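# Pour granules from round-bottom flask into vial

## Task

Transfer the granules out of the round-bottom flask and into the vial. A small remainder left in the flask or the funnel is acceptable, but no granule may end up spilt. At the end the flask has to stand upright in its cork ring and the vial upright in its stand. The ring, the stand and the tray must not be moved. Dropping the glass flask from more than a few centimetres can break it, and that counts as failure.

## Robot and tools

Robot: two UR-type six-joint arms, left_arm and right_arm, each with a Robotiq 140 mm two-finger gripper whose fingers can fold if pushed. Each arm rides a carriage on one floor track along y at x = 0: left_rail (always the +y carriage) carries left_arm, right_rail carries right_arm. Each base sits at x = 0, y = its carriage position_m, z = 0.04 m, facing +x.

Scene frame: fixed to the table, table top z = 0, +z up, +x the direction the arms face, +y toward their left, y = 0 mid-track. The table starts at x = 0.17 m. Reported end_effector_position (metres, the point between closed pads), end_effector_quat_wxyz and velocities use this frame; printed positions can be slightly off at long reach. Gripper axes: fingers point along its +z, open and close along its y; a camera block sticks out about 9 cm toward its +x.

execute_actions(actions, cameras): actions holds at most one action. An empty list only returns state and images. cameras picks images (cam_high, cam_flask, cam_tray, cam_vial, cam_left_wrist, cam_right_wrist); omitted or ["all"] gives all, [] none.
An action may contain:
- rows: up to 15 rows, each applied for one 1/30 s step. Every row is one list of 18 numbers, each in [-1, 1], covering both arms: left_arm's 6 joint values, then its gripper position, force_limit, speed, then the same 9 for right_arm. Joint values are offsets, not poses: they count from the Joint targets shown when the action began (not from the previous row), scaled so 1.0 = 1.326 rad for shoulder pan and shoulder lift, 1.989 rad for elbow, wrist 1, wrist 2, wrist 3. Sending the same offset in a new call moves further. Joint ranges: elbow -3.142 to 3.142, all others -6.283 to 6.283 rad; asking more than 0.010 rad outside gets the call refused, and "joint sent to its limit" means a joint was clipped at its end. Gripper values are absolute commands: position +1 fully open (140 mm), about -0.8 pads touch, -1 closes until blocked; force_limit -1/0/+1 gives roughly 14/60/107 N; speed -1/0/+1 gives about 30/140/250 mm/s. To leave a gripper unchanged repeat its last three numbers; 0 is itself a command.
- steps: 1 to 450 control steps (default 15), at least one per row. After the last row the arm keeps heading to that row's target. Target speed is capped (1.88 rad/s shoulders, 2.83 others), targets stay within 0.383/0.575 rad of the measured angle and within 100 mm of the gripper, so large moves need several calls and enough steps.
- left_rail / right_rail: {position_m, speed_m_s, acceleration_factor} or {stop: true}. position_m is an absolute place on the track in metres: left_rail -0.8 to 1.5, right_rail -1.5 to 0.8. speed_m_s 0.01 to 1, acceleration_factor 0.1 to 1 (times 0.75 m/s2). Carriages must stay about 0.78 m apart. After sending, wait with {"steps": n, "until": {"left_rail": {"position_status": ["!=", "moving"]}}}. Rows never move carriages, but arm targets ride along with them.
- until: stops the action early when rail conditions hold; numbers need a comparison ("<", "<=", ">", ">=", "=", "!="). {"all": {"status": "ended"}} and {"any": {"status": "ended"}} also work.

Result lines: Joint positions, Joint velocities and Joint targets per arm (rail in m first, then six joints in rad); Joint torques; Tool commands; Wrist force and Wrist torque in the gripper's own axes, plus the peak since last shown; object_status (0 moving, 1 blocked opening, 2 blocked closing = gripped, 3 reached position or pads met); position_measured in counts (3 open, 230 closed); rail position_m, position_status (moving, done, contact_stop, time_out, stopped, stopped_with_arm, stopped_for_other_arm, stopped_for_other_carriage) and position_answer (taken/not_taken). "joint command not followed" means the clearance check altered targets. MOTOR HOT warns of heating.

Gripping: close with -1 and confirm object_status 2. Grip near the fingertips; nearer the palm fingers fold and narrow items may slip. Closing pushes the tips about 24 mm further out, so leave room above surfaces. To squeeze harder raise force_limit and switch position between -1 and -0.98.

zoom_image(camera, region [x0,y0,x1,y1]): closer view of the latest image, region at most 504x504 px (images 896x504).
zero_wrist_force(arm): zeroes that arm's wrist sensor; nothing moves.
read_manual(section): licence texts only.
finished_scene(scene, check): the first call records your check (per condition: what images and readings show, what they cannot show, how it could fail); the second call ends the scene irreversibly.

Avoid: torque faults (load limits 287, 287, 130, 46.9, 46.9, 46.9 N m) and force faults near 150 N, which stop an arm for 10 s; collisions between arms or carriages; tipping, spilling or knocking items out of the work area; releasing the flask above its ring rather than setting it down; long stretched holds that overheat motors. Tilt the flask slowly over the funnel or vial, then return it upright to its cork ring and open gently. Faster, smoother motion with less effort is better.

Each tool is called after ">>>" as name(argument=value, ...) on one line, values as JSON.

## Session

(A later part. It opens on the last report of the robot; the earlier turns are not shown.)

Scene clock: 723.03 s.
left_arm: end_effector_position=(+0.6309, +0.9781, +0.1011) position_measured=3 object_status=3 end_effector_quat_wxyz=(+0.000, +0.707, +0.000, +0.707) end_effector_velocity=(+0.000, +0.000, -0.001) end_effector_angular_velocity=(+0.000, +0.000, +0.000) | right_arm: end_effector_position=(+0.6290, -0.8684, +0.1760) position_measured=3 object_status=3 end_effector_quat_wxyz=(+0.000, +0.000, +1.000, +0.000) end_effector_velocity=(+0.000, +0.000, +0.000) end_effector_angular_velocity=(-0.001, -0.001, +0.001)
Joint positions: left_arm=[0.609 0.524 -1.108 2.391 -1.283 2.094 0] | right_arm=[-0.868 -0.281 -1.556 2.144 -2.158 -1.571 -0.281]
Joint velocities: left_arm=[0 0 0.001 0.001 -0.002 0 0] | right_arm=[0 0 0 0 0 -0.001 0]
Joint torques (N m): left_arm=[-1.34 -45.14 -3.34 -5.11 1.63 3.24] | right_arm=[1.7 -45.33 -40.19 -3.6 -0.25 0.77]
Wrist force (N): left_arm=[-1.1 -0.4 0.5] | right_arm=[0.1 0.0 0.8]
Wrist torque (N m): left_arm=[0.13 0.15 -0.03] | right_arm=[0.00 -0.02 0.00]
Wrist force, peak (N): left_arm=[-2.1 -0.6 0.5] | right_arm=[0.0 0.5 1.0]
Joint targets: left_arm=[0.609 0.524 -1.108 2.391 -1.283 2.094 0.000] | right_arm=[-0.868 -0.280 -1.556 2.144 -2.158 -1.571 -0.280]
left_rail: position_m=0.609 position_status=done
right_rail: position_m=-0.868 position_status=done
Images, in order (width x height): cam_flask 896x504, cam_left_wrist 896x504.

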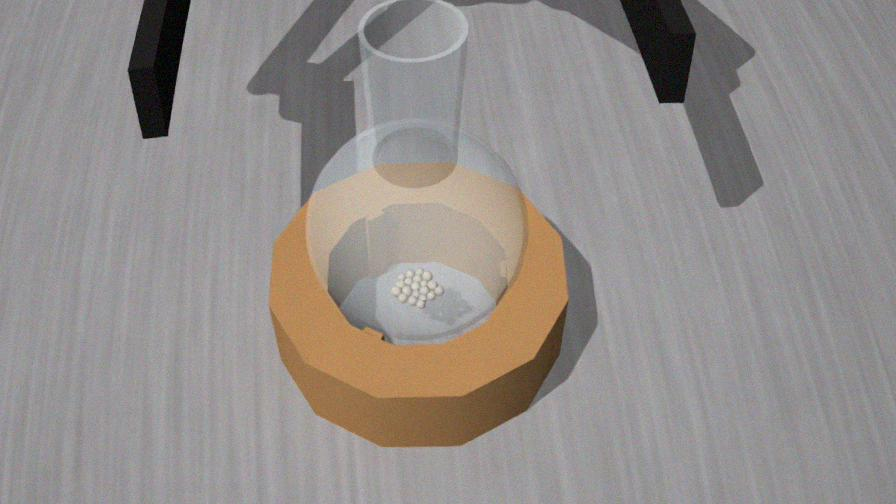

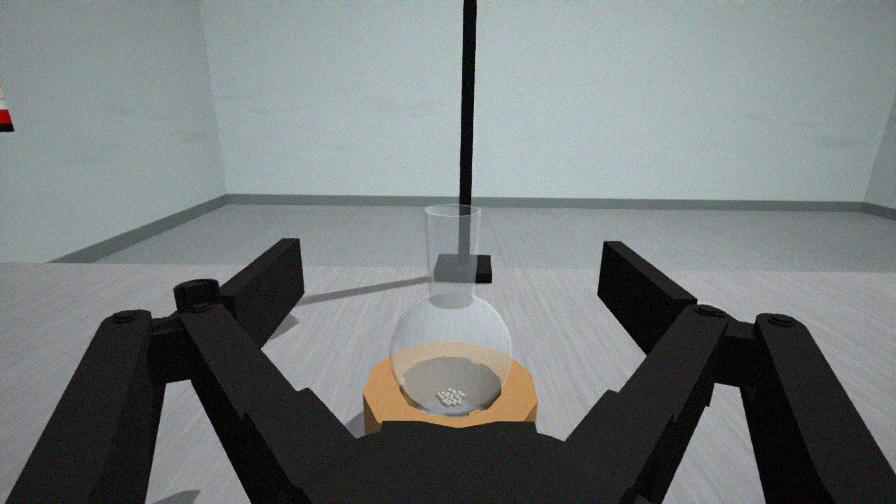

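>>> execute_actions(actions=[], cameras=["cam_flask", "cam_left_wrist"])

Scene clock: 752.20 s.
left_arm: end_effector_position=(+0.6309, +0.9781, +0.1011) position_measured=3 object_status=3 end_effector_quat_wxyz=(+0.000, +0.707, +0.000, +0.707) end_effector_velocity=(+0.000, +0.001, +0.000) end_effector_angular_velocity=(+0.001, +0.000, +0.001) | right_arm: end_effector_position=(+0.6290, -0.8684, +0.1760) position_measured=3 object_status=3 end_effector_quat_wxyz=(+0.000, +0.000, +1.000, +0.000) end_effector_velocity=(+0.001, -0.001, +0.001) end_effector_angular_velocity=(-0.001, -0.003, -0.001)
Joint positions: left_arm=[0.609 0.524 -1.108 2.391 -1.283 2.094 0] | right_arm=[-0.868 -0.281 -1.556 2.144 -2.158 -1.571 -0.281]
Joint velocities: left_arm=[0 0.001 0 0 0 0 0] | right_arm=[0 -0.001 -0.002 0 -0.001 0 0]
Joint torques (N m): left_arm=[-5.97 -47.15 -10.04 -3.84 1.35 3.21] | right_arm=[2.84 -45.98 -40.53 -3.78 0.4 0.66]
Wrist force (N): left_arm=[-1.2 -0.7 0.9] | right_arm=[-0.4 0.3 0.4]
Wrist torque (N m): left_arm=[0.05 0.15 -0.02] | right_arm=[0.07 0.08 0.01]
Wrist force, peak (N): left_arm=[-1.2 -1.3 0.6] | right_arm=[-0.5 0.6 0.8]
Joint targets: left_arm=[0.609 0.524 -1.108 2.391 -1.283 2.094 0.000] | right_arm=[-0.868 -0.280 -1.556 2.144 -2.158 -1.571 -0.280]
Tool commands: left_gripper/position=+1.0 left_gripper/force_limit=+1.0 left_gripper/speed=+1.0 right_gripper/position=+1.0 right_gripper/force_limit=+1.0 right_gripper/speed=+1.0
left_rail: position_m=0.609 position_status=done
right_rail: position_m=-0.868 position_status=done
Images, in order (width x height): cam_flask 896x504, cam_left_wrist 896x504.

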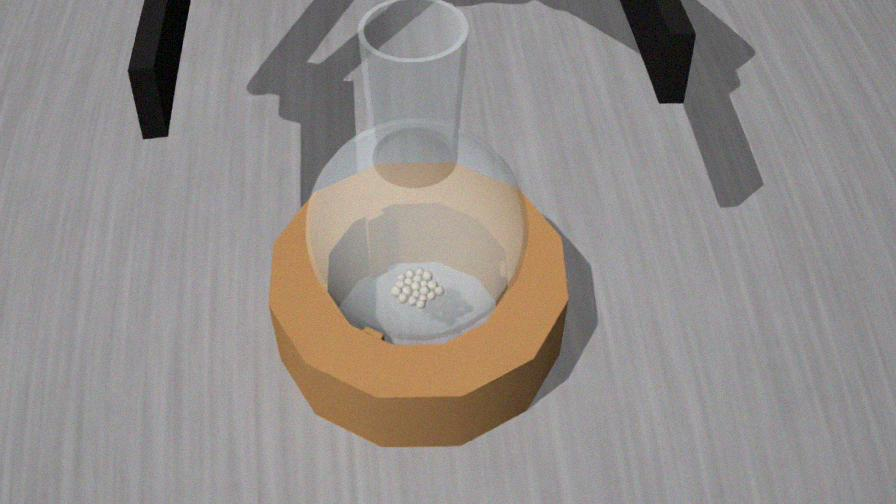

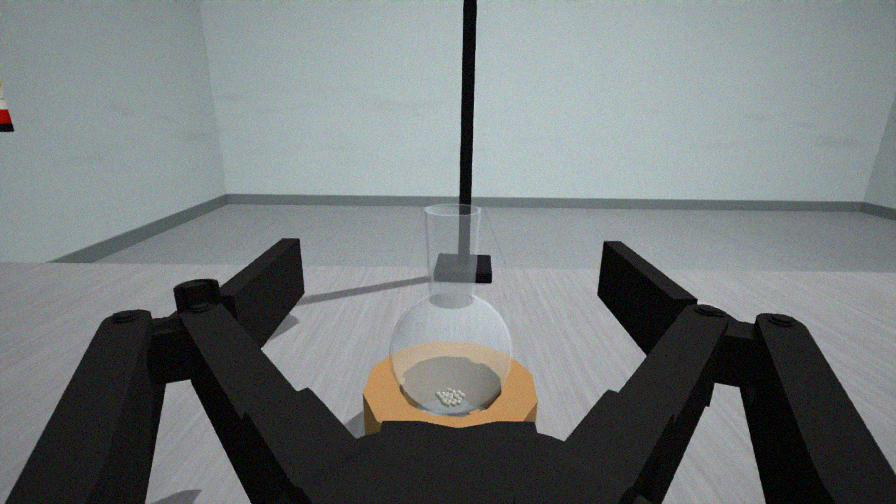

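>>> execute_actions(actions=[{"rows": [[0.0000170,-0.0000070,0.0000118,-0.0000071,0.0000113,0,-0.2,-0.3,0,0,0,0,0,0,0,1,1,1],[0.000108,-0.0000445,0.0000745,-0.0000448,0.0000716,0,-0.2,-0.3,0,0,0,0,0,0,0,1,1,1],[0.000328,-0.000136,0.000227,-0.000137,0.000219,0,-0.2,-0.3,0,0,0,0,0,0,0,1,1,1],[0.00069,-0.000285,0.000478,-0.000288,0.00046,0,-0.2,-0.3,0,0,0,0,0,0,0,1,1,1],[0.00119,-0.00049,0.000823,-0.000496,0.000792,0,-0.2,-0.3,0,0,0,0,0,0,0,1,1,1],[0.00179,-0.00074,0.00124,-0.00075,0.0012,0,-0.2,-0.3,0,0,0,0,0,0,0,1,1,1],[0.00248,-0.00102,0.00172,-0.00103,0.00165,0,-0.2,-0.3,0,0,0,0,0,0,0,1,1,1],[0.00318,-0.00132,0.0022,-0.00133,0.00212,0,-0.2,-0.3,0,0,0,0,0,0,0,1,1,1],[0.00387,-0.0016,0.00268,-0.00161,0.00257,0,-0.2,-0.3,0,0,0,0,0,0,0,1,1,1],[0.00447,-0.00185,0.0031,-0.00186,0.00298,0,-0.2,-0.3,0,0,0,0,0,0,0,1,1,1],[0.00497,-0.00205,0.00344,-0.00207,0.00331,0,-0.2,-0.3,0,0,0,0,0,0,0,1,1,1],[0.00533,-0.0022,0.00369,-0.00222,0.00355,0,-0.2,-0.3,0,0,0,0,0,0,0,1,1,1],[0.00555,-0.0023,0.00385,-0.00232,0.0037,0,-0.2,-0.3,0,0,0,0,0,0,0,1,1,1],[0.00564,-0.00233,0.00391,-0.00235,0.00376,0,-0.2,-0.3,0,0,0,0,0,0,0,1,1,1],[0.00566,-0.00234,0.00392,-0.00236,0.00377,0,-0.2,-0.3,0,0,0,0,0,0,0,1,1,1]], "steps": 28}], cameras=["cam_flask", "cam_left_wrist"])

Scene clock: 818.83 s.
left_arm: end_effector_position=(+0.6244, +0.9781, +0.1012) position_measured=154 object_status=3 end_effector_quat_wxyz=(+0.000, +0.707, +0.000, +0.707) end_effector_velocity=(+0.000, +0.001, +0.000) end_effector_angular_velocity=(-0.001, +0.000, +0.001) | right_arm: end_effector_position=(+0.6290, -0.8684, +0.1760) position_measured=3 object_status=3 end_effector_quat_wxyz=(+0.000, +0.000, +1.000, +0.000) end_effector_velocity=(+0.000, +0.000, +0.000) end_effector_angular_velocity=(+0.000, +0.001, +0.000)
Joint positions: left_arm=[0.609 0.531 -1.111 2.399 -1.288 2.102 0] | right_arm=[-0.868 -0.281 -1.556 2.144 -2.158 -1.571 -0.281]
Joint velocities: left_arm=[0 0.001 0 -0.001 0 -0.001 -0.001] | right_arm=[0 0.001 0.001 0 0.001 0 0]
Joint torques (N m): left_arm=[12.2 -71.79 -2.19 -4.75 2.64 3.25] | right_arm=[1.91 -45.36 -39.76 -4.28 -0.05 1.63]
Wrist force (N): left_arm=[-1.1 -0.7 0.6] | right_arm=[0.0 0.3 0.6]
Wrist torque (N m): left_arm=[0.06 0.08 -0.03] | right_arm=[0.08 0.01 0.00]
Wrist force, peak (N): left_arm=[-1.8 -0.8 0.7] | right_arm=[-0.4 0.6 0.8]
Joint targets: left_arm=[0.609 0.531 -1.111 2.399 -1.288 2.102 0.000] | right_arm=[-0.868 -0.280 -1.556 2.144 -2.158 -1.571 -0.280]
left_rail: position_m=0.609 position_status=done
right_rail: position_m=-0.868 position_status=done
Images, in order (width x height): cam_flask 896x504, cam_left_wrist 896x504.

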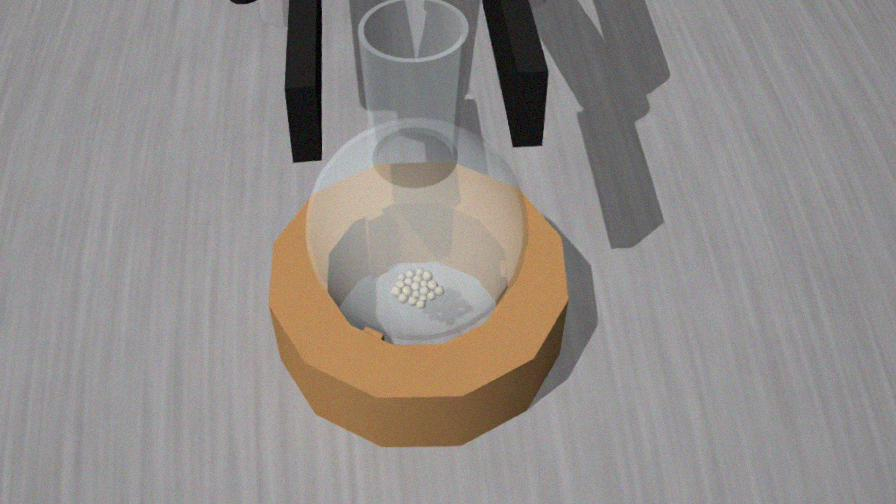

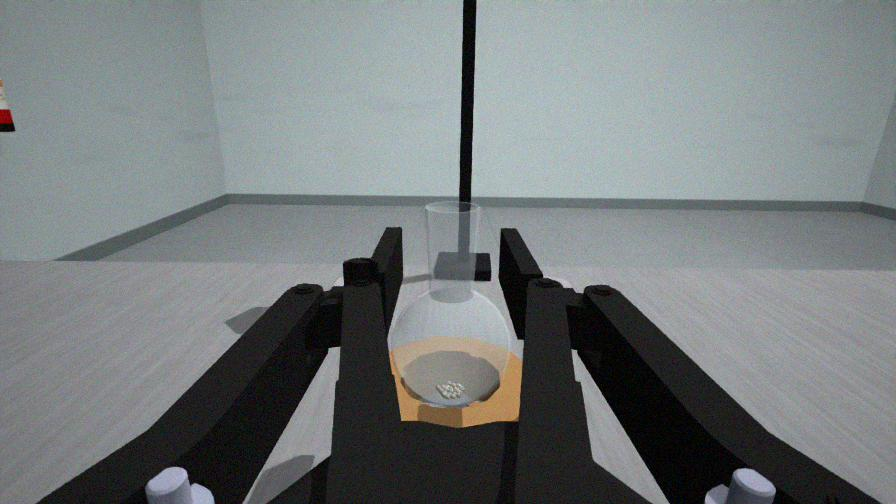

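>>> zoom_image(camera="cam_left_wrist", region=[360, 180, 560, 320])

>>> zoom_image(camera="cam_flask", region=[250, 0, 580, 240])

Scaled by 2.520 from the camera's 896x504 image, which has a finer 1280x720 frame.

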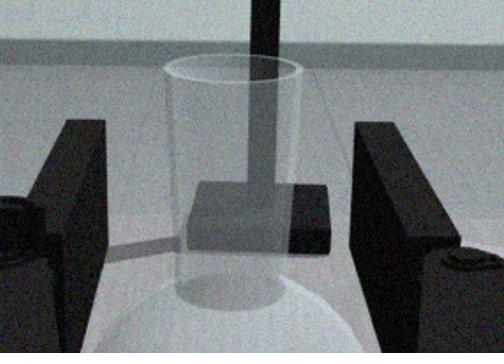

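Scaled by 1.527 from the camera's 896x504 image, which has a finer 1280x720 frame.

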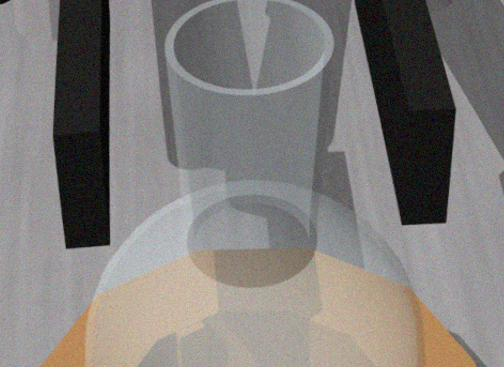

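>>> execute_actions(actions=[{"rows": [[0,0,0,0,0,0,-1,-0.3,-1,0,0,0,0,0,0,1,1,1]], "steps": 45}], cameras=["cam_flask", "cam_left_wrist"])

Scene clock: 927.20 s.
left_arm: end_effector_position=(+0.6244, +0.9781, +0.1011) position_measured=198 object_status=2 end_effector_quat_wxyz=(+0.000, +0.707, +0.000, +0.707) end_effector_velocity=(+0.000, -0.001, +0.000) end_effector_angular_velocity=(+0.002, +0.000, -0.001) | right_arm: end_effector_position=(+0.6290, -0.8684, +0.1760) position_measured=3 object_status=3 end_effector_quat_wxyz=(+0.000, +0.000, +1.000, +0.000) end_effector_velocity=(+0.000, +0.000, +0.000) end_effector_angular_velocity=(+0.000, -0.001, +0.000)
Joint positions: left_arm=[0.609 0.531 -1.111 2.399 -1.288 2.102 0] | right_arm=[-0.868 -0.281 -1.556 2.144 -2.158 -1.571 -0.281]
Joint velocities: left_arm=[0 0 0 0.001 0 0.001 0.002] | right_arm=[0 -0.001 -0.001 0.001 -0.001 0 0]
Joint torques (N m): left_arm=[13.1 -69.88 -12.53 -3.34 2.49 3.33] | right_arm=[2.7 -45.33 -40.14 -3.77 0.37 1.42]
Wrist force (N): left_arm=[-1.2 0.0 0.2] | right_arm=[-0.3 0.4 0.7]
Wrist torque (N m): left_arm=[0.11 0.12 -0.04] | right_arm=[0.07 0.06 0.00]
Wrist force, peak (N): left_arm=[-1.8 -0.8 0.6] | right_arm=[-0.3 -0.2 0.9]
Joint targets: left_arm=[0.609 0.531 -1.111 2.399 -1.288 2.102 0.000] | right_arm=[-0.868 -0.280 -1.556 2.144 -2.158 -1.571 -0.280]
left_rail: position_m=0.609 position_status=done
right_rail: position_m=-0.868 position_status=done
Images, in order (width x height): cam_flask 896x504, cam_left_wrist 896x504.

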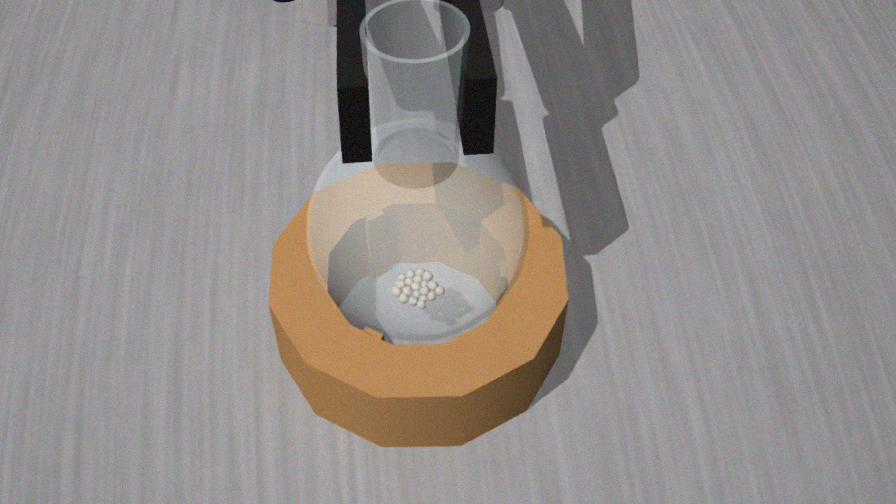

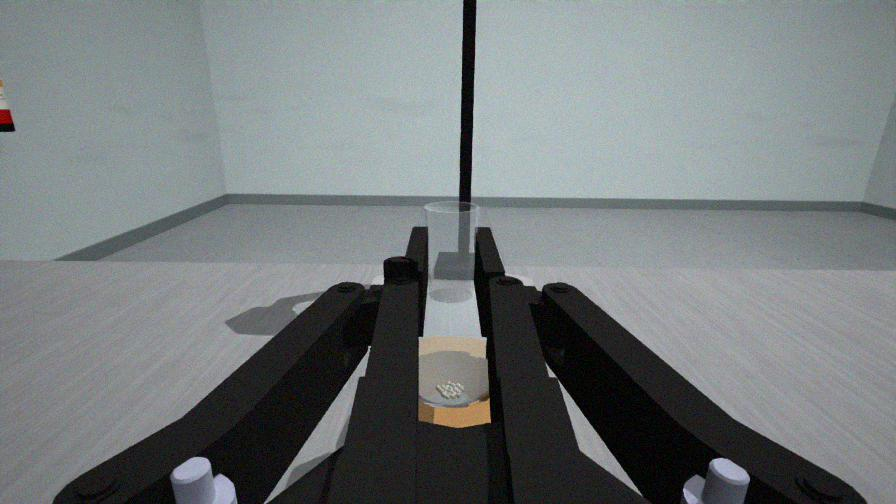

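>>> zoom_image(camera="cam_flask", region=[290, 0, 540, 200])

>>> zoom_image(camera="cam_left_wrist", region=[370, 180, 540, 320])

Scaled by 2.016 from the camera's 896x504 image, which has a finer 1280x720 frame.

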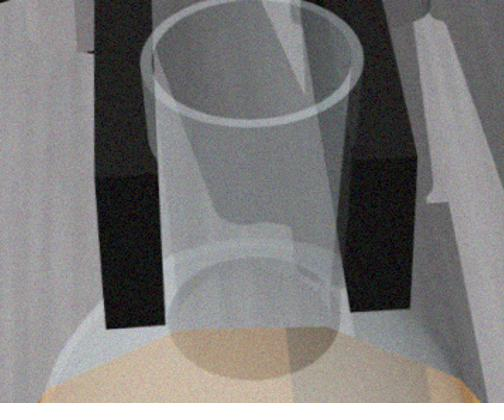

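Scaled by 2.965 from the camera's 896x504 image, which has a finer 1280x720 frame.

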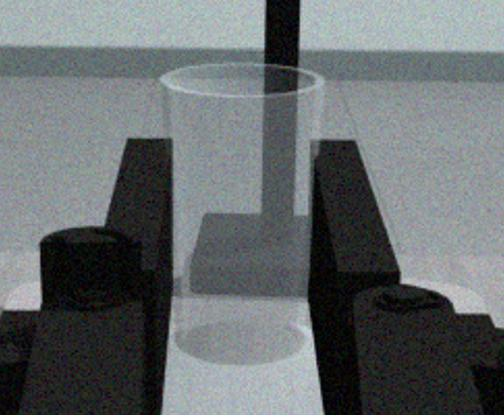

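>>> execute_actions(actions=[{"rows": [[0,-0.000104,0,0.000071,0,0,-1,-0.3,-1,0,0,0,0,0,0,1,1,1],[0,-0.00066,0,0.000448,0,0,-1,-0.3,-1,0,0,0,0,0,0,1,1,1],[0,-0.002014,-0.000001,0.001367,0,0,-1,-0.3,-1,0,0,0,0,0,0,1,1,1],[0,-0.004236,-0.000006,0.002875,0,0,-1,-0.3,-1,0,0,0,0,0,0,1,1,1],[0,-0.007292,-0.000018,0.004949,0,0,-1,-0.3,-1,0,0,0,0,0,0,1,1,1],[0,-0.011007,-0.000042,0.007471,0,0,-1,-0.3,-1,0,0,0,0,0,0,1,1,1],[0,-0.015209,-0.00008,0.010323,0,0,-1,-0.3,-1,0,0,0,0,0,0,1,1,1],[0,-0.019514,-0.000133,0.013246,0,0,-1,-0.3,-1,0,0,0,0,0,0,1,1,1],[0,-0.023716,-0.000196,0.016098,0,0,-1,-0.3,-1,0,0,0,0,0,0,1,1,1],[0,-0.027431,-0.000262,0.01862,0,0,-1,-0.3,-1,0,0,0,0,0,0,1,1,1],[0,-0.030487,-0.000324,0.020694,0,0,-1,-0.3,-1,0,0,0,0,0,0,1,1,1],[0,-0.032709,-0.000373,0.022202,0,0,-1,-0.3,-1,0,0,0,0,0,0,1,1,1],[0,-0.034063,-0.000404,0.023121,0,0,-1,-0.3,-1,0,0,0,0,0,0,1,1,1],[0,-0.034619,-0.000417,0.023498,0,0,-1,-0.3,-1,0,0,0,0,0,0,1,1,1],[0,-0.034723,-0.00042,0.023569,0,0,-1,-0.3,-1,0,0,0,0,0,0,1,1,1]], "steps": 20}], cameras=["cam_flask", "cam_left_wrist"])

Scene clock: 1044.23 s.
left_arm: end_effector_position=(+0.6244, +0.9781, +0.1210) position_measured=198 object_status=2 end_effector_quat_wxyz=(+0.000, +0.707, +0.000, +0.707) end_effector_velocity=(+0.000, +0.000, +0.001) end_effector_angular_velocity=(-0.002, +0.000, +0.000) | right_arm: end_effector_position=(+0.6290, -0.8684, +0.1760) position_measured=3 object_status=3 end_effector_quat_wxyz=(+0.000, +0.000, +1.000, +0.000) end_effector_velocity=(+0.000, +0.000, +0.000) end_effector_angular_velocity=(+0.001, +0.000, +0.000)
Joint positions: left_arm=[0.609 0.531 -1.157 2.398 -1.241 2.102 0] | right_arm=[-0.868 -0.281 -1.556 2.144 -2.158 -1.571 -0.281]
Joint velocities: left_arm=[0 0 -0.003 0 0.003 0 -0.002] | right_arm=[0 -0.001 0 0 0 0.001 0]
Joint torques (N m): left_arm=[-1.22 -73.29 -28.45 0.31 -1.16 2.75] | right_arm=[3.44 -43.6 -38.97 -3.38 0.12 1.74]
Wrist force (N): left_arm=[-1.7 -1.4 0.5] | right_arm=[0.1 0.2 0.2]
Wrist torque (N m): left_arm=[-0.10 0.05 -0.02] | right_arm=[0.03 -0.02 0.00]
Wrist force, peak (N): left_arm=[-2.3 -1.0 0.8] | right_arm=[-0.4 0.7 0.8]
Joint targets: left_arm=[0.609 0.531 -1.157 2.398 -1.241 2.102 0.000] | right_arm=[-0.868 -0.280 -1.556 2.144 -2.158 -1.571 -0.280]
left_rail: position_m=0.609 position_status=done
right_rail: position_m=-0.868 position_status=done
Images, in order (width x height): cam_flask 896x504, cam_left_wrist 896x504.

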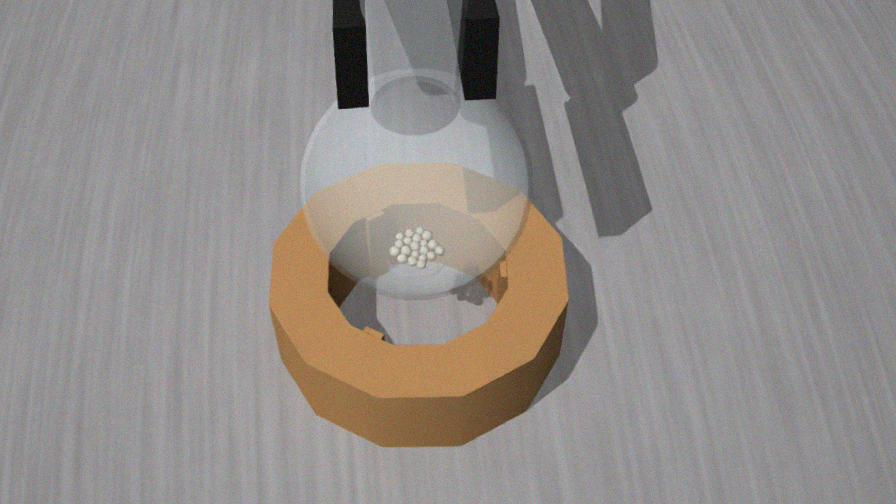

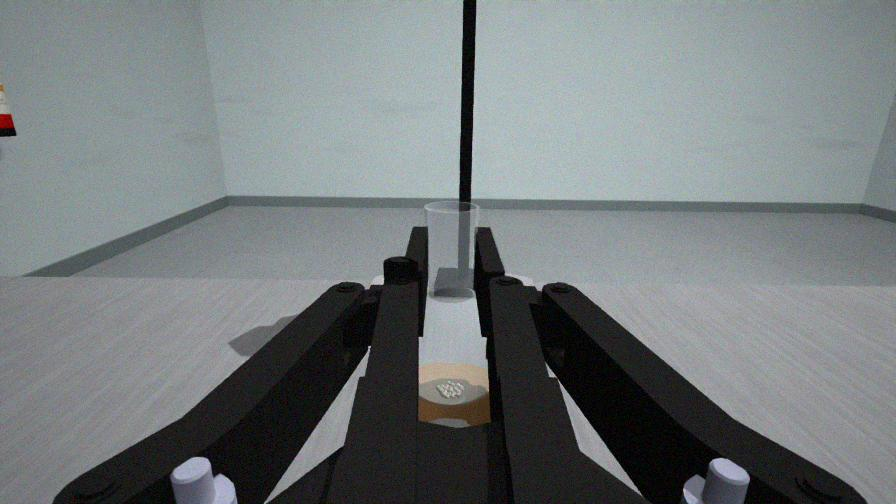

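>>> execute_actions(actions=[{"rows": [[0,-0.000331,-0.000008,0.000229,0,0,-1,-0.3,-1,0,0,0,0,0,0,1,1,1],[0,-0.002093,-0.000055,0.001449,0,0,-1,-0.3,-1,0,0,0,0,0,0,1,1,1],[0,-0.006379,-0.000176,0.004428,0,0,-1,-0.3,-1,0,0,0,0,0,0,1,1,1],[0,-0.013385,-0.000403,0.009324,0,0,-1,-0.3,-1,0,0,0,0,0,0,1,1,1],[0,-0.022959,-0.000772,0.016076,0,0,-1,-0.3,-1,0,0,0,0,0,0,1,1,1],[0,-0.03451,-0.001309,0.024312,0,0,-1,-0.3,-1,0,0,0,0,0,0,1,1,1],[0,-0.047452,-0.002034,0.033665,0,0,-1,-0.3,-1,0,0,0,0,0,0,1,1,1],[0,-0.060583,-0.002905,0.043292,0,0,-1,-0.3,-1,0,0,0,0,0,0,1,1,1],[0,-0.073269,-0.003882,0.052725,0,0,-1,-0.3,-1,0,0,0,0,0,0,1,1,1],[0,-0.08438,-0.004849,0.061101,0,0,-1,-0.3,-1,0,0,0,0,0,0,1,1,1],[0,-0.093444,-0.005718,0.068013,0,0,-1,-0.3,-1,0,0,0,0,0,0,1,1,1],[0,-0.099994,-0.006391,0.073053,0,0,-1,-0.3,-1,0,0,0,0,0,0,1,1,1],[0,-0.103968,-0.006818,0.07613,0,0,-1,-0.3,-1,0,0,0,0,0,0,1,1,1],[0,-0.105594,-0.006997,0.077394,0,0,-1,-0.3,-1,0,0,0,0,0,0,1,1,1],[0,-0.105899,-0.007031,0.077631,0,0,-1,-0.3,-1,0,0,0,0,0,0,1,1,1]], "steps": 18}], cameras=["cam_left_wrist", "cam_vial", "cam_tray"])

Scene clock: 1134.90 s.
left_arm: end_effector_position=(+0.6244, +0.9781, +0.1848) position_measured=198 object_status=2 end_effector_quat_wxyz=(+0.000, +0.707, +0.000, +0.707) end_effector_velocity=(+0.000, +0.000, +0.001) end_effector_angular_velocity=(+0.000, +0.000, -0.001) | right_arm: end_effector_position=(+0.6290, -0.8684, +0.1760) position_measured=3 object_status=3 end_effector_quat_wxyz=(+0.000, +0.000, +1.000, +0.000) end_effector_velocity=(+0.001, +0.001, +0.001) end_effector_angular_velocity=(+0.000, -0.001, +0.002)
Joint positions: left_arm=[0.609 0.531 -1.297 2.384 -1.087 2.102 0] | right_arm=[-0.868 -0.281 -1.556 2.144 -2.158 -1.571 -0.281]
Joint velocities: left_arm=[0 0 -0.003 -0.001 0.004 0 0] | right_arm=[0 0.001 0 -0.001 0 0 0]
Joint torques (N m): left_arm=[-3.75 -65.38 -35.62 -0.32 -1.41 2.78] | right_arm=[2.14 -44.59 -39.42 -3.54 0.04 2.11]
Wrist force (N): left_arm=[-1.7 -0.9 0.4] | right_arm=[-0.3 0.2 0.3]
Wrist torque (N m): left_arm=[0.01 0.07 -0.02] | right_arm=[0.04 0.06 0.00]
Wrist force, peak (N): left_arm=[-3.6 -0.8 0.4] | right_arm=[-0.3 0.2 1.0]
Joint targets: left_arm=[0.609 0.531 -1.297 2.384 -1.087 2.102 0.000] | right_arm=[-0.868 -0.280 -1.556 2.144 -2.158 -1.571 -0.280]
left_rail: position_m=0.609 position_status=done
right_rail: position_m=-0.868 position_status=done
Images, in order (width x height): cam_tray 896x504, cam_vial 896x504, cam_left_wrist 896x504.

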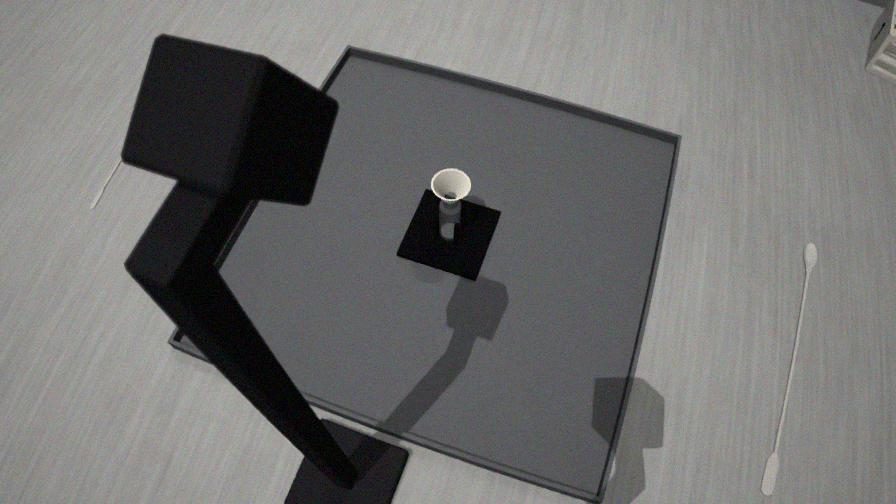

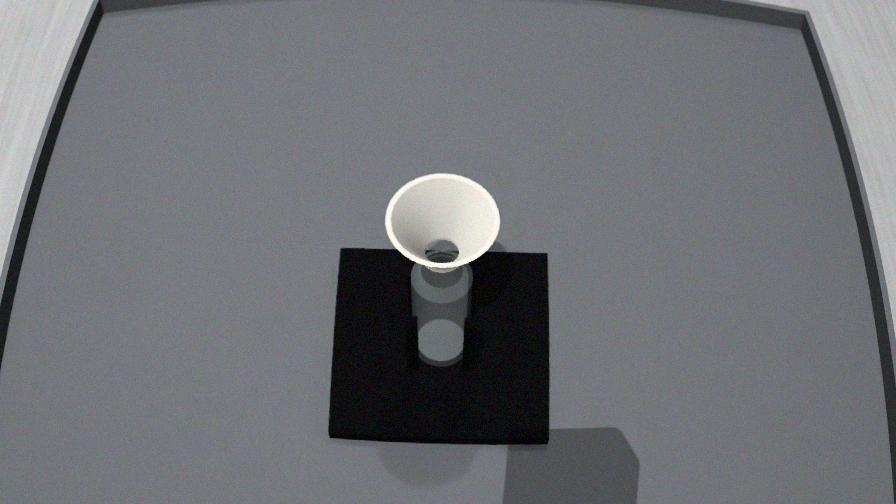

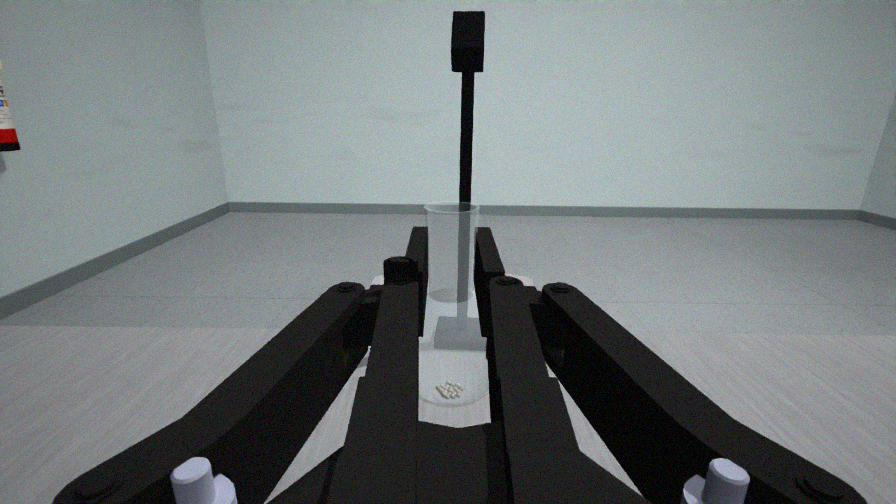

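>>> execute_actions(actions=[{"rows": [[-0.000183,-0.000608,0.000193,0.000212,-0.000122,0,-1,-0.3,-1,0,0,0,0,0,0,1,1,1],[-0.001162,-0.003851,0.001225,0.001342,-0.000775,0,-1,-0.3,-1,0,0,0,0,0,0,1,1,1],[-0.003547,-0.011756,0.00374,0.004097,-0.002365,0,-1,-0.3,-1,0,0,0,0,0,0,1,1,1],[-0.007462,-0.024728,0.007867,0.008618,-0.004975,0,-1,-0.3,-1,0,0,0,0,0,0,1,1,1],[-0.012844,-0.042564,0.013542,0.014834,-0.008563,0,-1,-0.3,-1,0,0,0,0,0,0,1,1,1],[-0.019388,-0.064251,0.020441,0.022393,-0.012926,0,-1,-0.3,-1,0,0,0,0,0,0,1,1,1],[-0.026789,-0.088776,0.028244,0.03094,-0.01786,0,-1,-0.3,-1,0,0,0,0,0,0,1,1,1],[-0.034372,-0.11391,0.03624,0.039699,-0.022916,0,-1,-0.3,-1,0,0,0,0,0,0,1,1,1],[-0.041773,-0.138435,0.044043,0.048246,-0.02785,0,-1,-0.3,-1,0,0,0,0,0,0,1,1,1],[-0.048317,-0.160122,0.050942,0.055805,-0.032213,0,-1,-0.3,-1,0,0,0,0,0,0,1,1,1],[-0.053699,-0.177958,0.056617,0.062021,-0.035801,0,-1,-0.3,-1,0,0,0,0,0,0,1,1,1],[-0.057614,-0.19093,0.060744,0.066542,-0.038411,0,-1,-0.3,-1,0,0,0,0,0,0,1,1,1],[-0.059999,-0.198835,0.063259,0.069297,-0.040001,0,-1,-0.3,-1,0,0,0,0,0,0,1,1,1],[-0.060978,-0.202078,0.064291,0.070427,-0.040654,0,-1,-0.3,-1,0,0,0,0,0,0,1,1,1],[-0.061161,-0.202686,0.064484,0.070639,-0.040776,0,-1,-0.3,-1,0,0,0,0,0,0,1,1,1]], "left_rail": {"position_m": -0.0485, "acceleration_factor": 0.6}, "steps": 150, "until": {"any": {"status": "ended"}}}], cameras=["cam_left_wrist", "cam_vial", "cam_tray"])

Scene clock: 1201.50 s.
left_arm: end_effector_position=(+0.5684, +0.2554, +0.2500) position_measured=198 object_status=2 end_effector_quat_wxyz=(+0.000, +0.707, +0.000, +0.707) end_effector_velocity=(+0.000, +0.000, +0.000) end_effector_angular_velocity=(-0.001, -0.001, +0.003) | right_arm: end_effector_position=(+0.6290, -0.8684, +0.1760) position_measured=3 object_status=3 end_effector_quat_wxyz=(+0.000, +0.000, +1.000, +0.000) end_effector_velocity=(+0.000, +0.000, +0.000) end_effector_angular_velocity=(+0.002, +0.001, -0.002)
Joint positions: left_arm=[-0.048 0.45 -1.566 2.512 -0.946 2.02 0] | right_arm=[-0.868 -0.281 -1.556 2.144 -2.158 -1.571 -0.281]
Joint velocities: left_arm=[-0.001 0.001 0 0 0 -0.002 -0.001] | right_arm=[0 -0.001 0.001 0 0.001 0.002 0.001]
Joint torques (N m): left_arm=[-11.36 -43.12 -23.17 -1.54 -2.38 2.57] | right_arm=[2.02 -45.75 -39.21 -3.24 -0.61 2.08]
Wrist force (N): left_arm=[-1.8 -0.2 0.5] | right_arm=[0.0 0.2 0.5]
Wrist torque (N m): left_arm=[0.17 0.15 -0.07] | right_arm=[0.04 0.01 0.01]
Wrist force, peak (N): left_arm=[-3.9 -3.5 2.3] | right_arm=[-0.1 0.7 1.0]
Joint targets: left_arm=[-0.048 0.450 -1.566 2.512 -0.946 2.021 0.000] | right_arm=[-0.868 -0.280 -1.556 2.144 -2.158 -1.571 -0.280]
left_rail: position_m=-0.048 position_status=done
right_rail: position_m=-0.868 position_status=done
Images, in order (width x height): cam_tray 896x504, cam_vial 896x504, cam_left_wrist 896x504.

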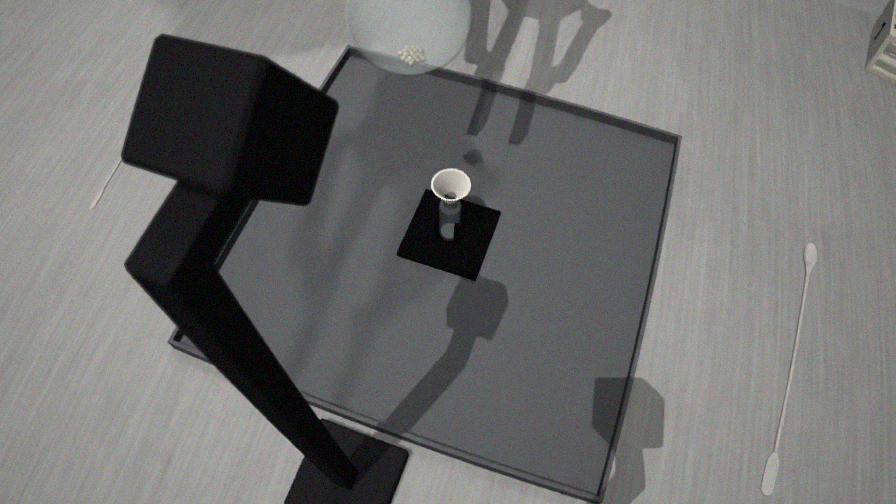

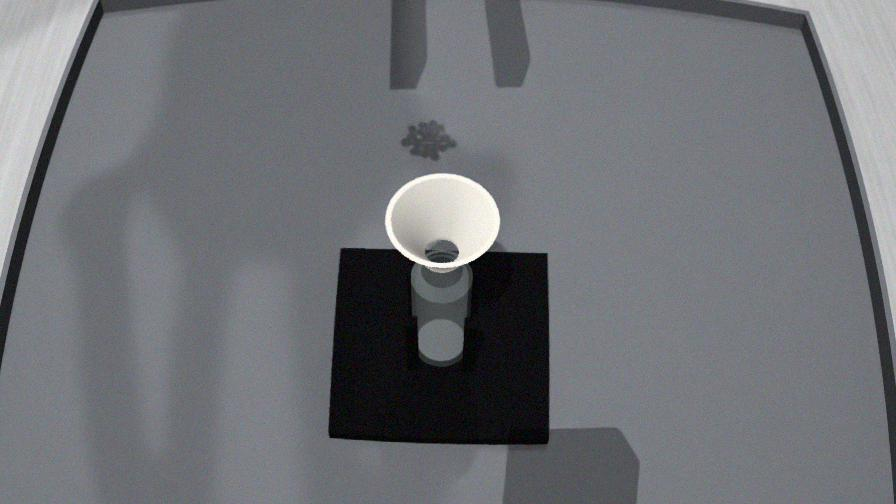

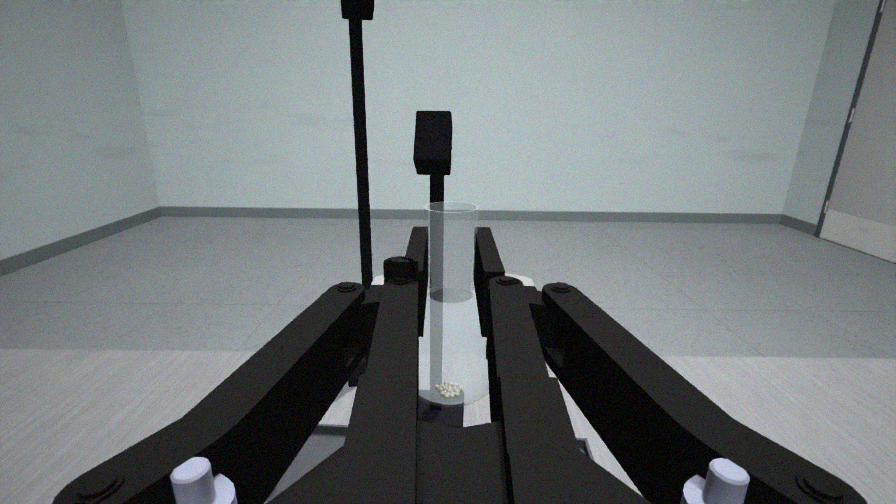

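>>> execute_actions(actions=[{"rows": [[0,0,0,0,0,-0.000965,-1,-0.3,-1,0,0,0,0,0,0,1,1,1],[0,0,0,0,0,-0.006114,-1,-0.3,-1,0,0,0,0,0,0,1,1,1],[0,0,0,0,0,-0.018663,-1,-0.3,-1,0,0,0,0,0,0,1,1,1],[0,0,0,0,0,-0.039256,-1,-0.3,-1,0,0,0,0,0,0,1,1,1],[0,0,0,0,0,-0.067572,-1,-0.3,-1,0,0,0,0,0,0,1,1,1],[0,0,0,0,0,-0.102001,-1,-0.3,-1,0,0,0,0,0,0,1,1,1],[0,0,0,0,0,-0.140935,-1,-0.3,-1,0,0,0,0,0,0,1,1,1],[0,0,0,0,0,-0.180835,-1,-0.3,-1,0,0,0,0,0,0,1,1,1],[0,0,0,0,0,-0.219769,-1,-0.3,-1,0,0,0,0,0,0,1,1,1],[0,0,0,0,0,-0.254198,-1,-0.3,-1,0,0,0,0,0,0,1,1,1],[0,0,0,0,0,-0.282514,-1,-0.3,-1,0,0,0,0,0,0,1,1,1],[0,0,0,0,0,-0.303107,-1,-0.3,-1,0,0,0,0,0,0,1,1,1],[0,0,0,0,0,-0.315656,-1,-0.3,-1,0,0,0,0,0,0,1,1,1],[0,0,0,0,0,-0.320805,-1,-0.3,-1,0,0,0,0,0,0,1,1,1],[0,0,0,0,0,-0.32177,-1,-0.3,-1,0,0,0,0,0,0,1,1,1]], "steps": 18}], cameras=["cam_left_wrist", "cam_tray"])

Scene clock: 1224.90 s.
left_arm: end_effector_position=(+0.5684, +0.2553, +0.2500) position_measured=198 object_status=2 end_effector_quat_wxyz=(+0.222, +0.671, +0.223, +0.671) end_effector_velocity=(+0.000, +0.000, +0.000) end_effector_angular_velocity=(-0.004, +0.000, -0.001) | right_arm: end_effector_position=(+0.6290, -0.8684, +0.1760) position_measured=3 object_status=3 end_effector_quat_wxyz=(+0.000, +0.000, +1.000, +0.000) end_effector_velocity=(-0.001, -0.001, -0.001) end_effector_angular_velocity=(-0.001, +0.002, -0.001)
Joint positions: left_arm=[-0.049 0.45 -1.566 2.512 -0.946 2.02 -0.64] | right_arm=[-0.868 -0.281 -1.556 2.144 -2.158 -1.571 -0.281]
Joint velocities: left_arm=[0 0 0 0 0 0.001 -0.004] | right_arm=[0 -0.001 0 0.001 0 -0.001 0]
Joint torques (N m): left_arm=[-10.61 -42.22 -38.4 -3.41 -0.7 -3.21] | right_arm=[-0.85 -41.9 -39.85 -3.27 -0.5 2.53]
Wrist force (N): left_arm=[-0.8 -0.5 0.6] | right_arm=[-0.1 0.2 0.2]
Wrist torque (N m): left_arm=[0.21 -0.01 -0.07] | right_arm=[0.05 0.03 0.01]
Wrist force, peak (N): left_arm=[-1.9 -0.7 0.7] | right_arm=[0.1 0.3 1.0]
Joint targets: left_arm=[-0.048 0.450 -1.566 2.512 -0.946 2.021 -0.640] | right_arm=[-0.868 -0.280 -1.556 2.144 -2.158 -1.571 -0.280]
left_rail: position_m=-0.049 position_m_goal=-0.048 position_status=done
right_rail: position_m=-0.868 position_status=done
Images, in order (width x height): cam_tray 896x504, cam_left_wrist 896x504.

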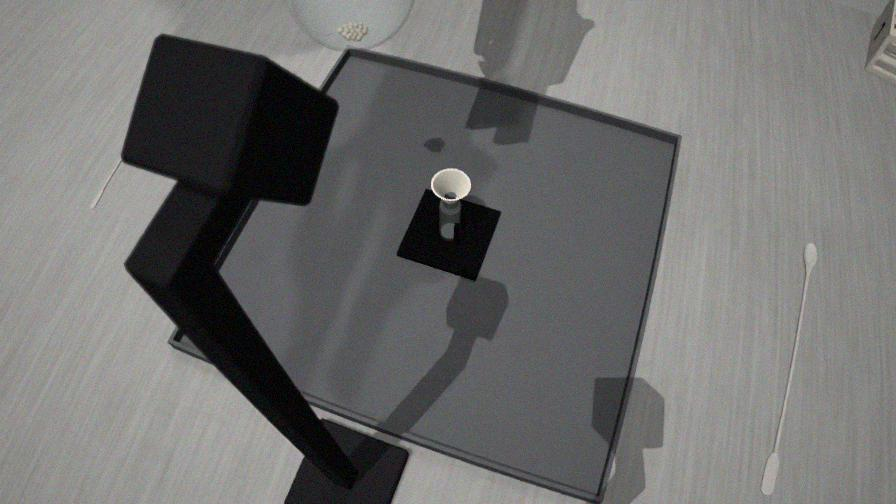

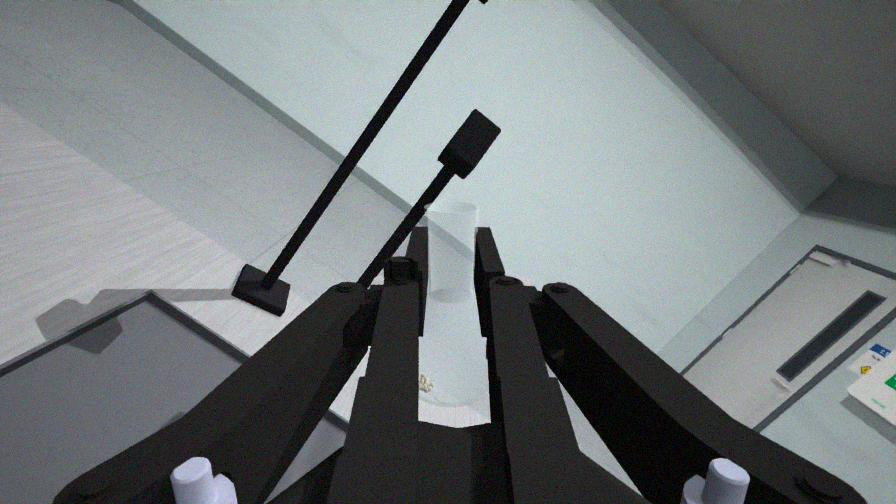

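>>> execute_actions(actions=[{"rows": [[0,0,0,0,0,-0.000965,-1,-0.3,-1,0,0,0,0,0,0,1,1,1],[0,0,0,0,0,-0.006114,-1,-0.3,-1,0,0,0,0,0,0,1,1,1],[0,0,0,0,0,-0.018663,-1,-0.3,-1,0,0,0,0,0,0,1,1,1],[0,0,0,0,0,-0.039256,-1,-0.3,-1,0,0,0,0,0,0,1,1,1],[0,0,0,0,0,-0.067572,-1,-0.3,-1,0,0,0,0,0,0,1,1,1],[0,0,0,0,0,-0.102001,-1,-0.3,-1,0,0,0,0,0,0,1,1,1],[0,0,0,0,0,-0.140935,-1,-0.3,-1,0,0,0,0,0,0,1,1,1],[0,0,0,0,0,-0.180835,-1,-0.3,-1,0,0,0,0,0,0,1,1,1],[0,0,0,0,0,-0.219769,-1,-0.3,-1,0,0,0,0,0,0,1,1,1],[0,0,0,0,0,-0.254198,-1,-0.3,-1,0,0,0,0,0,0,1,1,1],[0,0,0,0,0,-0.282514,-1,-0.3,-1,0,0,0,0,0,0,1,1,1],[0,0,0,0,0,-0.303107,-1,-0.3,-1,0,0,0,0,0,0,1,1,1],[0,0,0,0,0,-0.315656,-1,-0.3,-1,0,0,0,0,0,0,1,1,1],[0,0,0,0,0,-0.320805,-1,-0.3,-1,0,0,0,0,0,0,1,1,1],[0,0,0,0,0,-0.32177,-1,-0.3,-1,0,0,0,0,0,0,1,1,1]], "steps": 18}], cameras=["cam_left_wrist", "cam_tray"])

Scene clock: 1236.47 s.
left_arm: end_effector_position=(+0.5684, +0.2553, +0.2501) position_measured=198 object_status=2 end_effector_quat_wxyz=(+0.422, +0.567, +0.422, +0.567) end_effector_velocity=(+0.000, +0.000, -0.001) end_effector_angular_velocity=(-0.005, +0.001, -0.001) | right_arm: end_effector_position=(+0.6290, -0.8684, +0.1760) position_measured=3 object_status=3 end_effector_quat_wxyz=(+0.000, +0.000, +1.000, +0.000) end_effector_velocity=(+0.000, +0.000, +0.002) end_effector_angular_velocity=(+0.000, -0.001, -0.001)
Joint positions: left_arm=[-0.049 0.45 -1.566 2.512 -0.946 2.021 -1.28] | right_arm=[-0.868 -0.281 -1.556 2.144 -2.158 -1.571 -0.281]
Joint velocities: left_arm=[0 0 0 0.001 0 0.001 -0.004] | right_arm=[0 -0.001 -0.002 -0.001 0.002 0 0]
Joint torques (N m): left_arm=[-7.94 -41.23 -35.14 -4.4 1.55 -1.65] | right_arm=[4.02 -44.5 -39.07 -3.12 -0.52 2.35]
Wrist force (N): left_arm=[0.0 0.2 0.0] | right_arm=[-0.2 0.3 0.8]
Wrist torque (N m): left_arm=[0.36 -0.09 -0.07] | right_arm=[0.06 0.05 0.00]
Wrist force, peak (N): left_arm=[-1.4 0.1 0.6] | right_arm=[-0.4 0.5 1.0]
Joint targets: left_arm=[-0.048 0.450 -1.566 2.512 -0.946 2.021 -1.280] | right_arm=[-0.868 -0.280 -1.556 2.144 -2.158 -1.571 -0.280]
left_rail: position_m=-0.049 position_m_goal=-0.048 position_status=done
right_rail: position_m=-0.868 position_status=done
Images, in order (width x height): cam_tray 896x504, cam_left_wrist 896x504.

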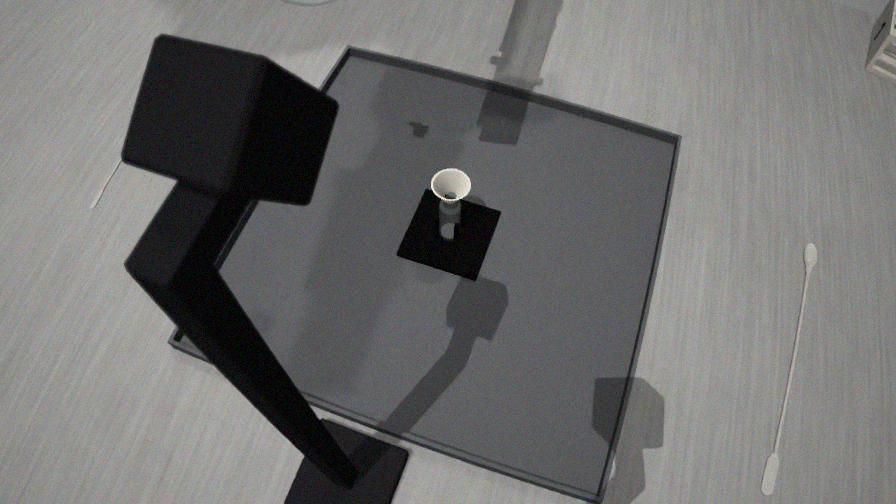

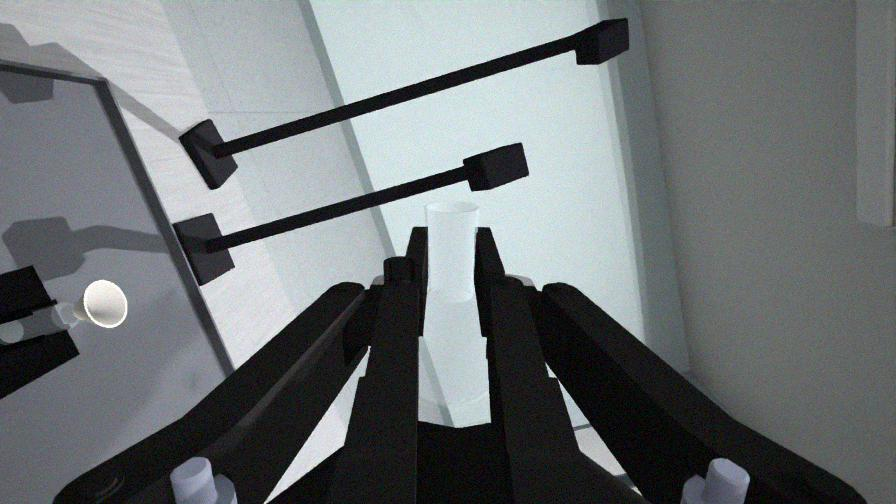

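>>> zoom_image(camera="cam_left_wrist", region=[0, 240, 200, 420])

Scaled by 2.520 from the camera's 896x504 image, which has a finer 1280x720 frame.

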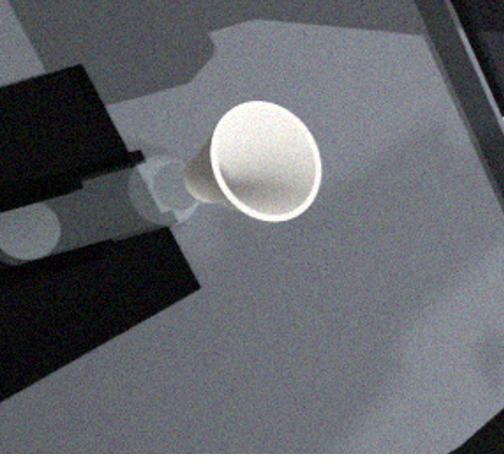

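>>> execute_actions(actions=[], cameras=["cam_high"])

Scene clock: 1284.90 s.
left_arm: end_effector_position=(+0.5684, +0.2553, +0.2501) position_measured=198 object_status=2 end_effector_quat_wxyz=(+0.422, +0.567, +0.422, +0.567) end_effector_velocity=(+0.000, +0.000, +0.000) end_effector_angular_velocity=(+0.001, +0.000, +0.000) | right_arm: end_effector_position=(+0.6290, -0.8684, +0.1760) position_measured=3 object_status=3 end_effector_quat_wxyz=(+0.000, +0.000, +1.000, +0.000) end_effector_velocity=(+0.000, +0.000, +0.000) end_effector_angular_velocity=(+0.000, -0.001, +0.000)
Joint positions: left_arm=[-0.048 0.45 -1.566 2.512 -0.946 2.021 -1.28] | right_arm=[-0.868 -0.281 -1.556 2.144 -2.158 -1.571 -0.28]
Joint velocities: left_arm=[0 0 0 0 0 0 0.001] | right_arm=[0 0 0 0 0 0 0]
Joint torques (N m): left_arm=[-0.38 -32.72 -19.51 -4.38 1.34 -1.61] | right_arm=[3.17 -46.45 -38.27 -3.47 -0.92 2.74]
Wrist force (N): left_arm=[-0.4 -0.3 0.0] | right_arm=[-0.4 0.1 0.4]
Wrist torque (N m): left_arm=[0.24 0.00 -0.07] | right_arm=[0.01 0.08 0.01]
Wrist force, peak (N): left_arm=[-0.8 -0.5 0.3] | right_arm=[0.2 0.2 1.2]
Joint targets: left_arm=[-0.048 0.450 -1.566 2.512 -0.946 2.021 -1.280] | right_arm=[-0.868 -0.280 -1.556 2.144 -2.158 -1.571 -0.280]
Tool commands: left_gripper/position=-1.0 left_gripper/force_limit=-0.3 left_gripper/speed=-1.0 right_gripper/position=+1.0 right_gripper/force_limit=+1.0 right_gripper/speed=+1.0
left_rail: position_m=-0.048 position_status=done
right_rail: position_m=-0.868 position_status=done
Images, in order (width x height): cam_high 896x504.

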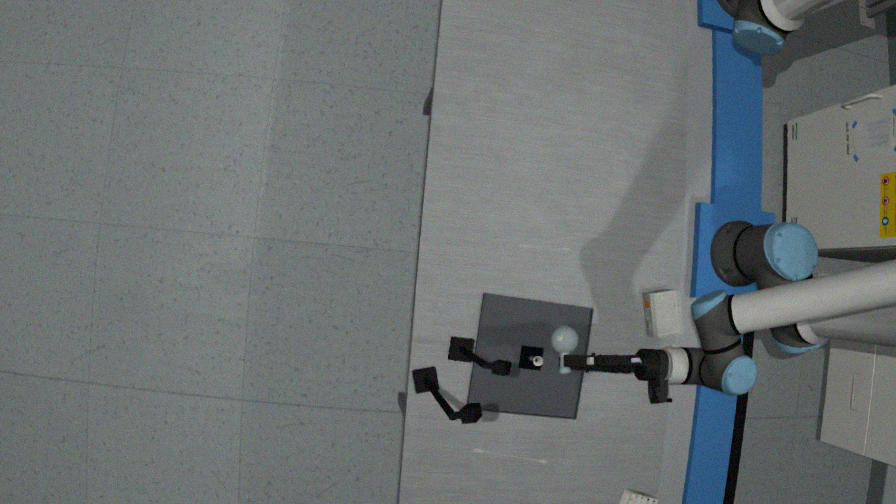

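>>> zoom_image(camera="cam_high", region=[440, 260, 700, 440])

Scaled by 1.938 from the camera's 896x504 image, which has a finer 1280x720 frame.

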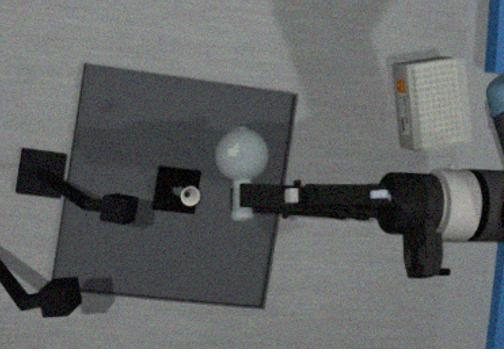

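>>> zoom_image(camera="cam_high", region=[510, 310, 610, 400])

Scaled by 5.040 from the camera's 896x504 image, which has a finer 1280x720 frame.

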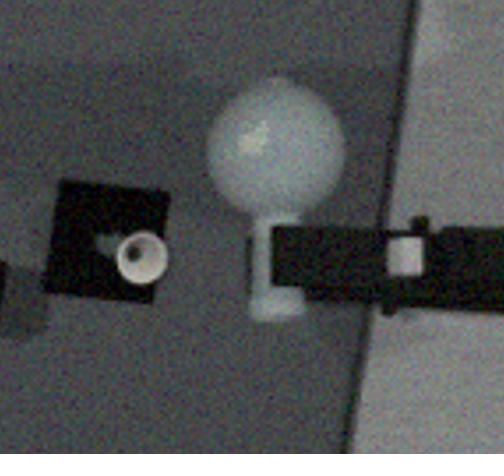

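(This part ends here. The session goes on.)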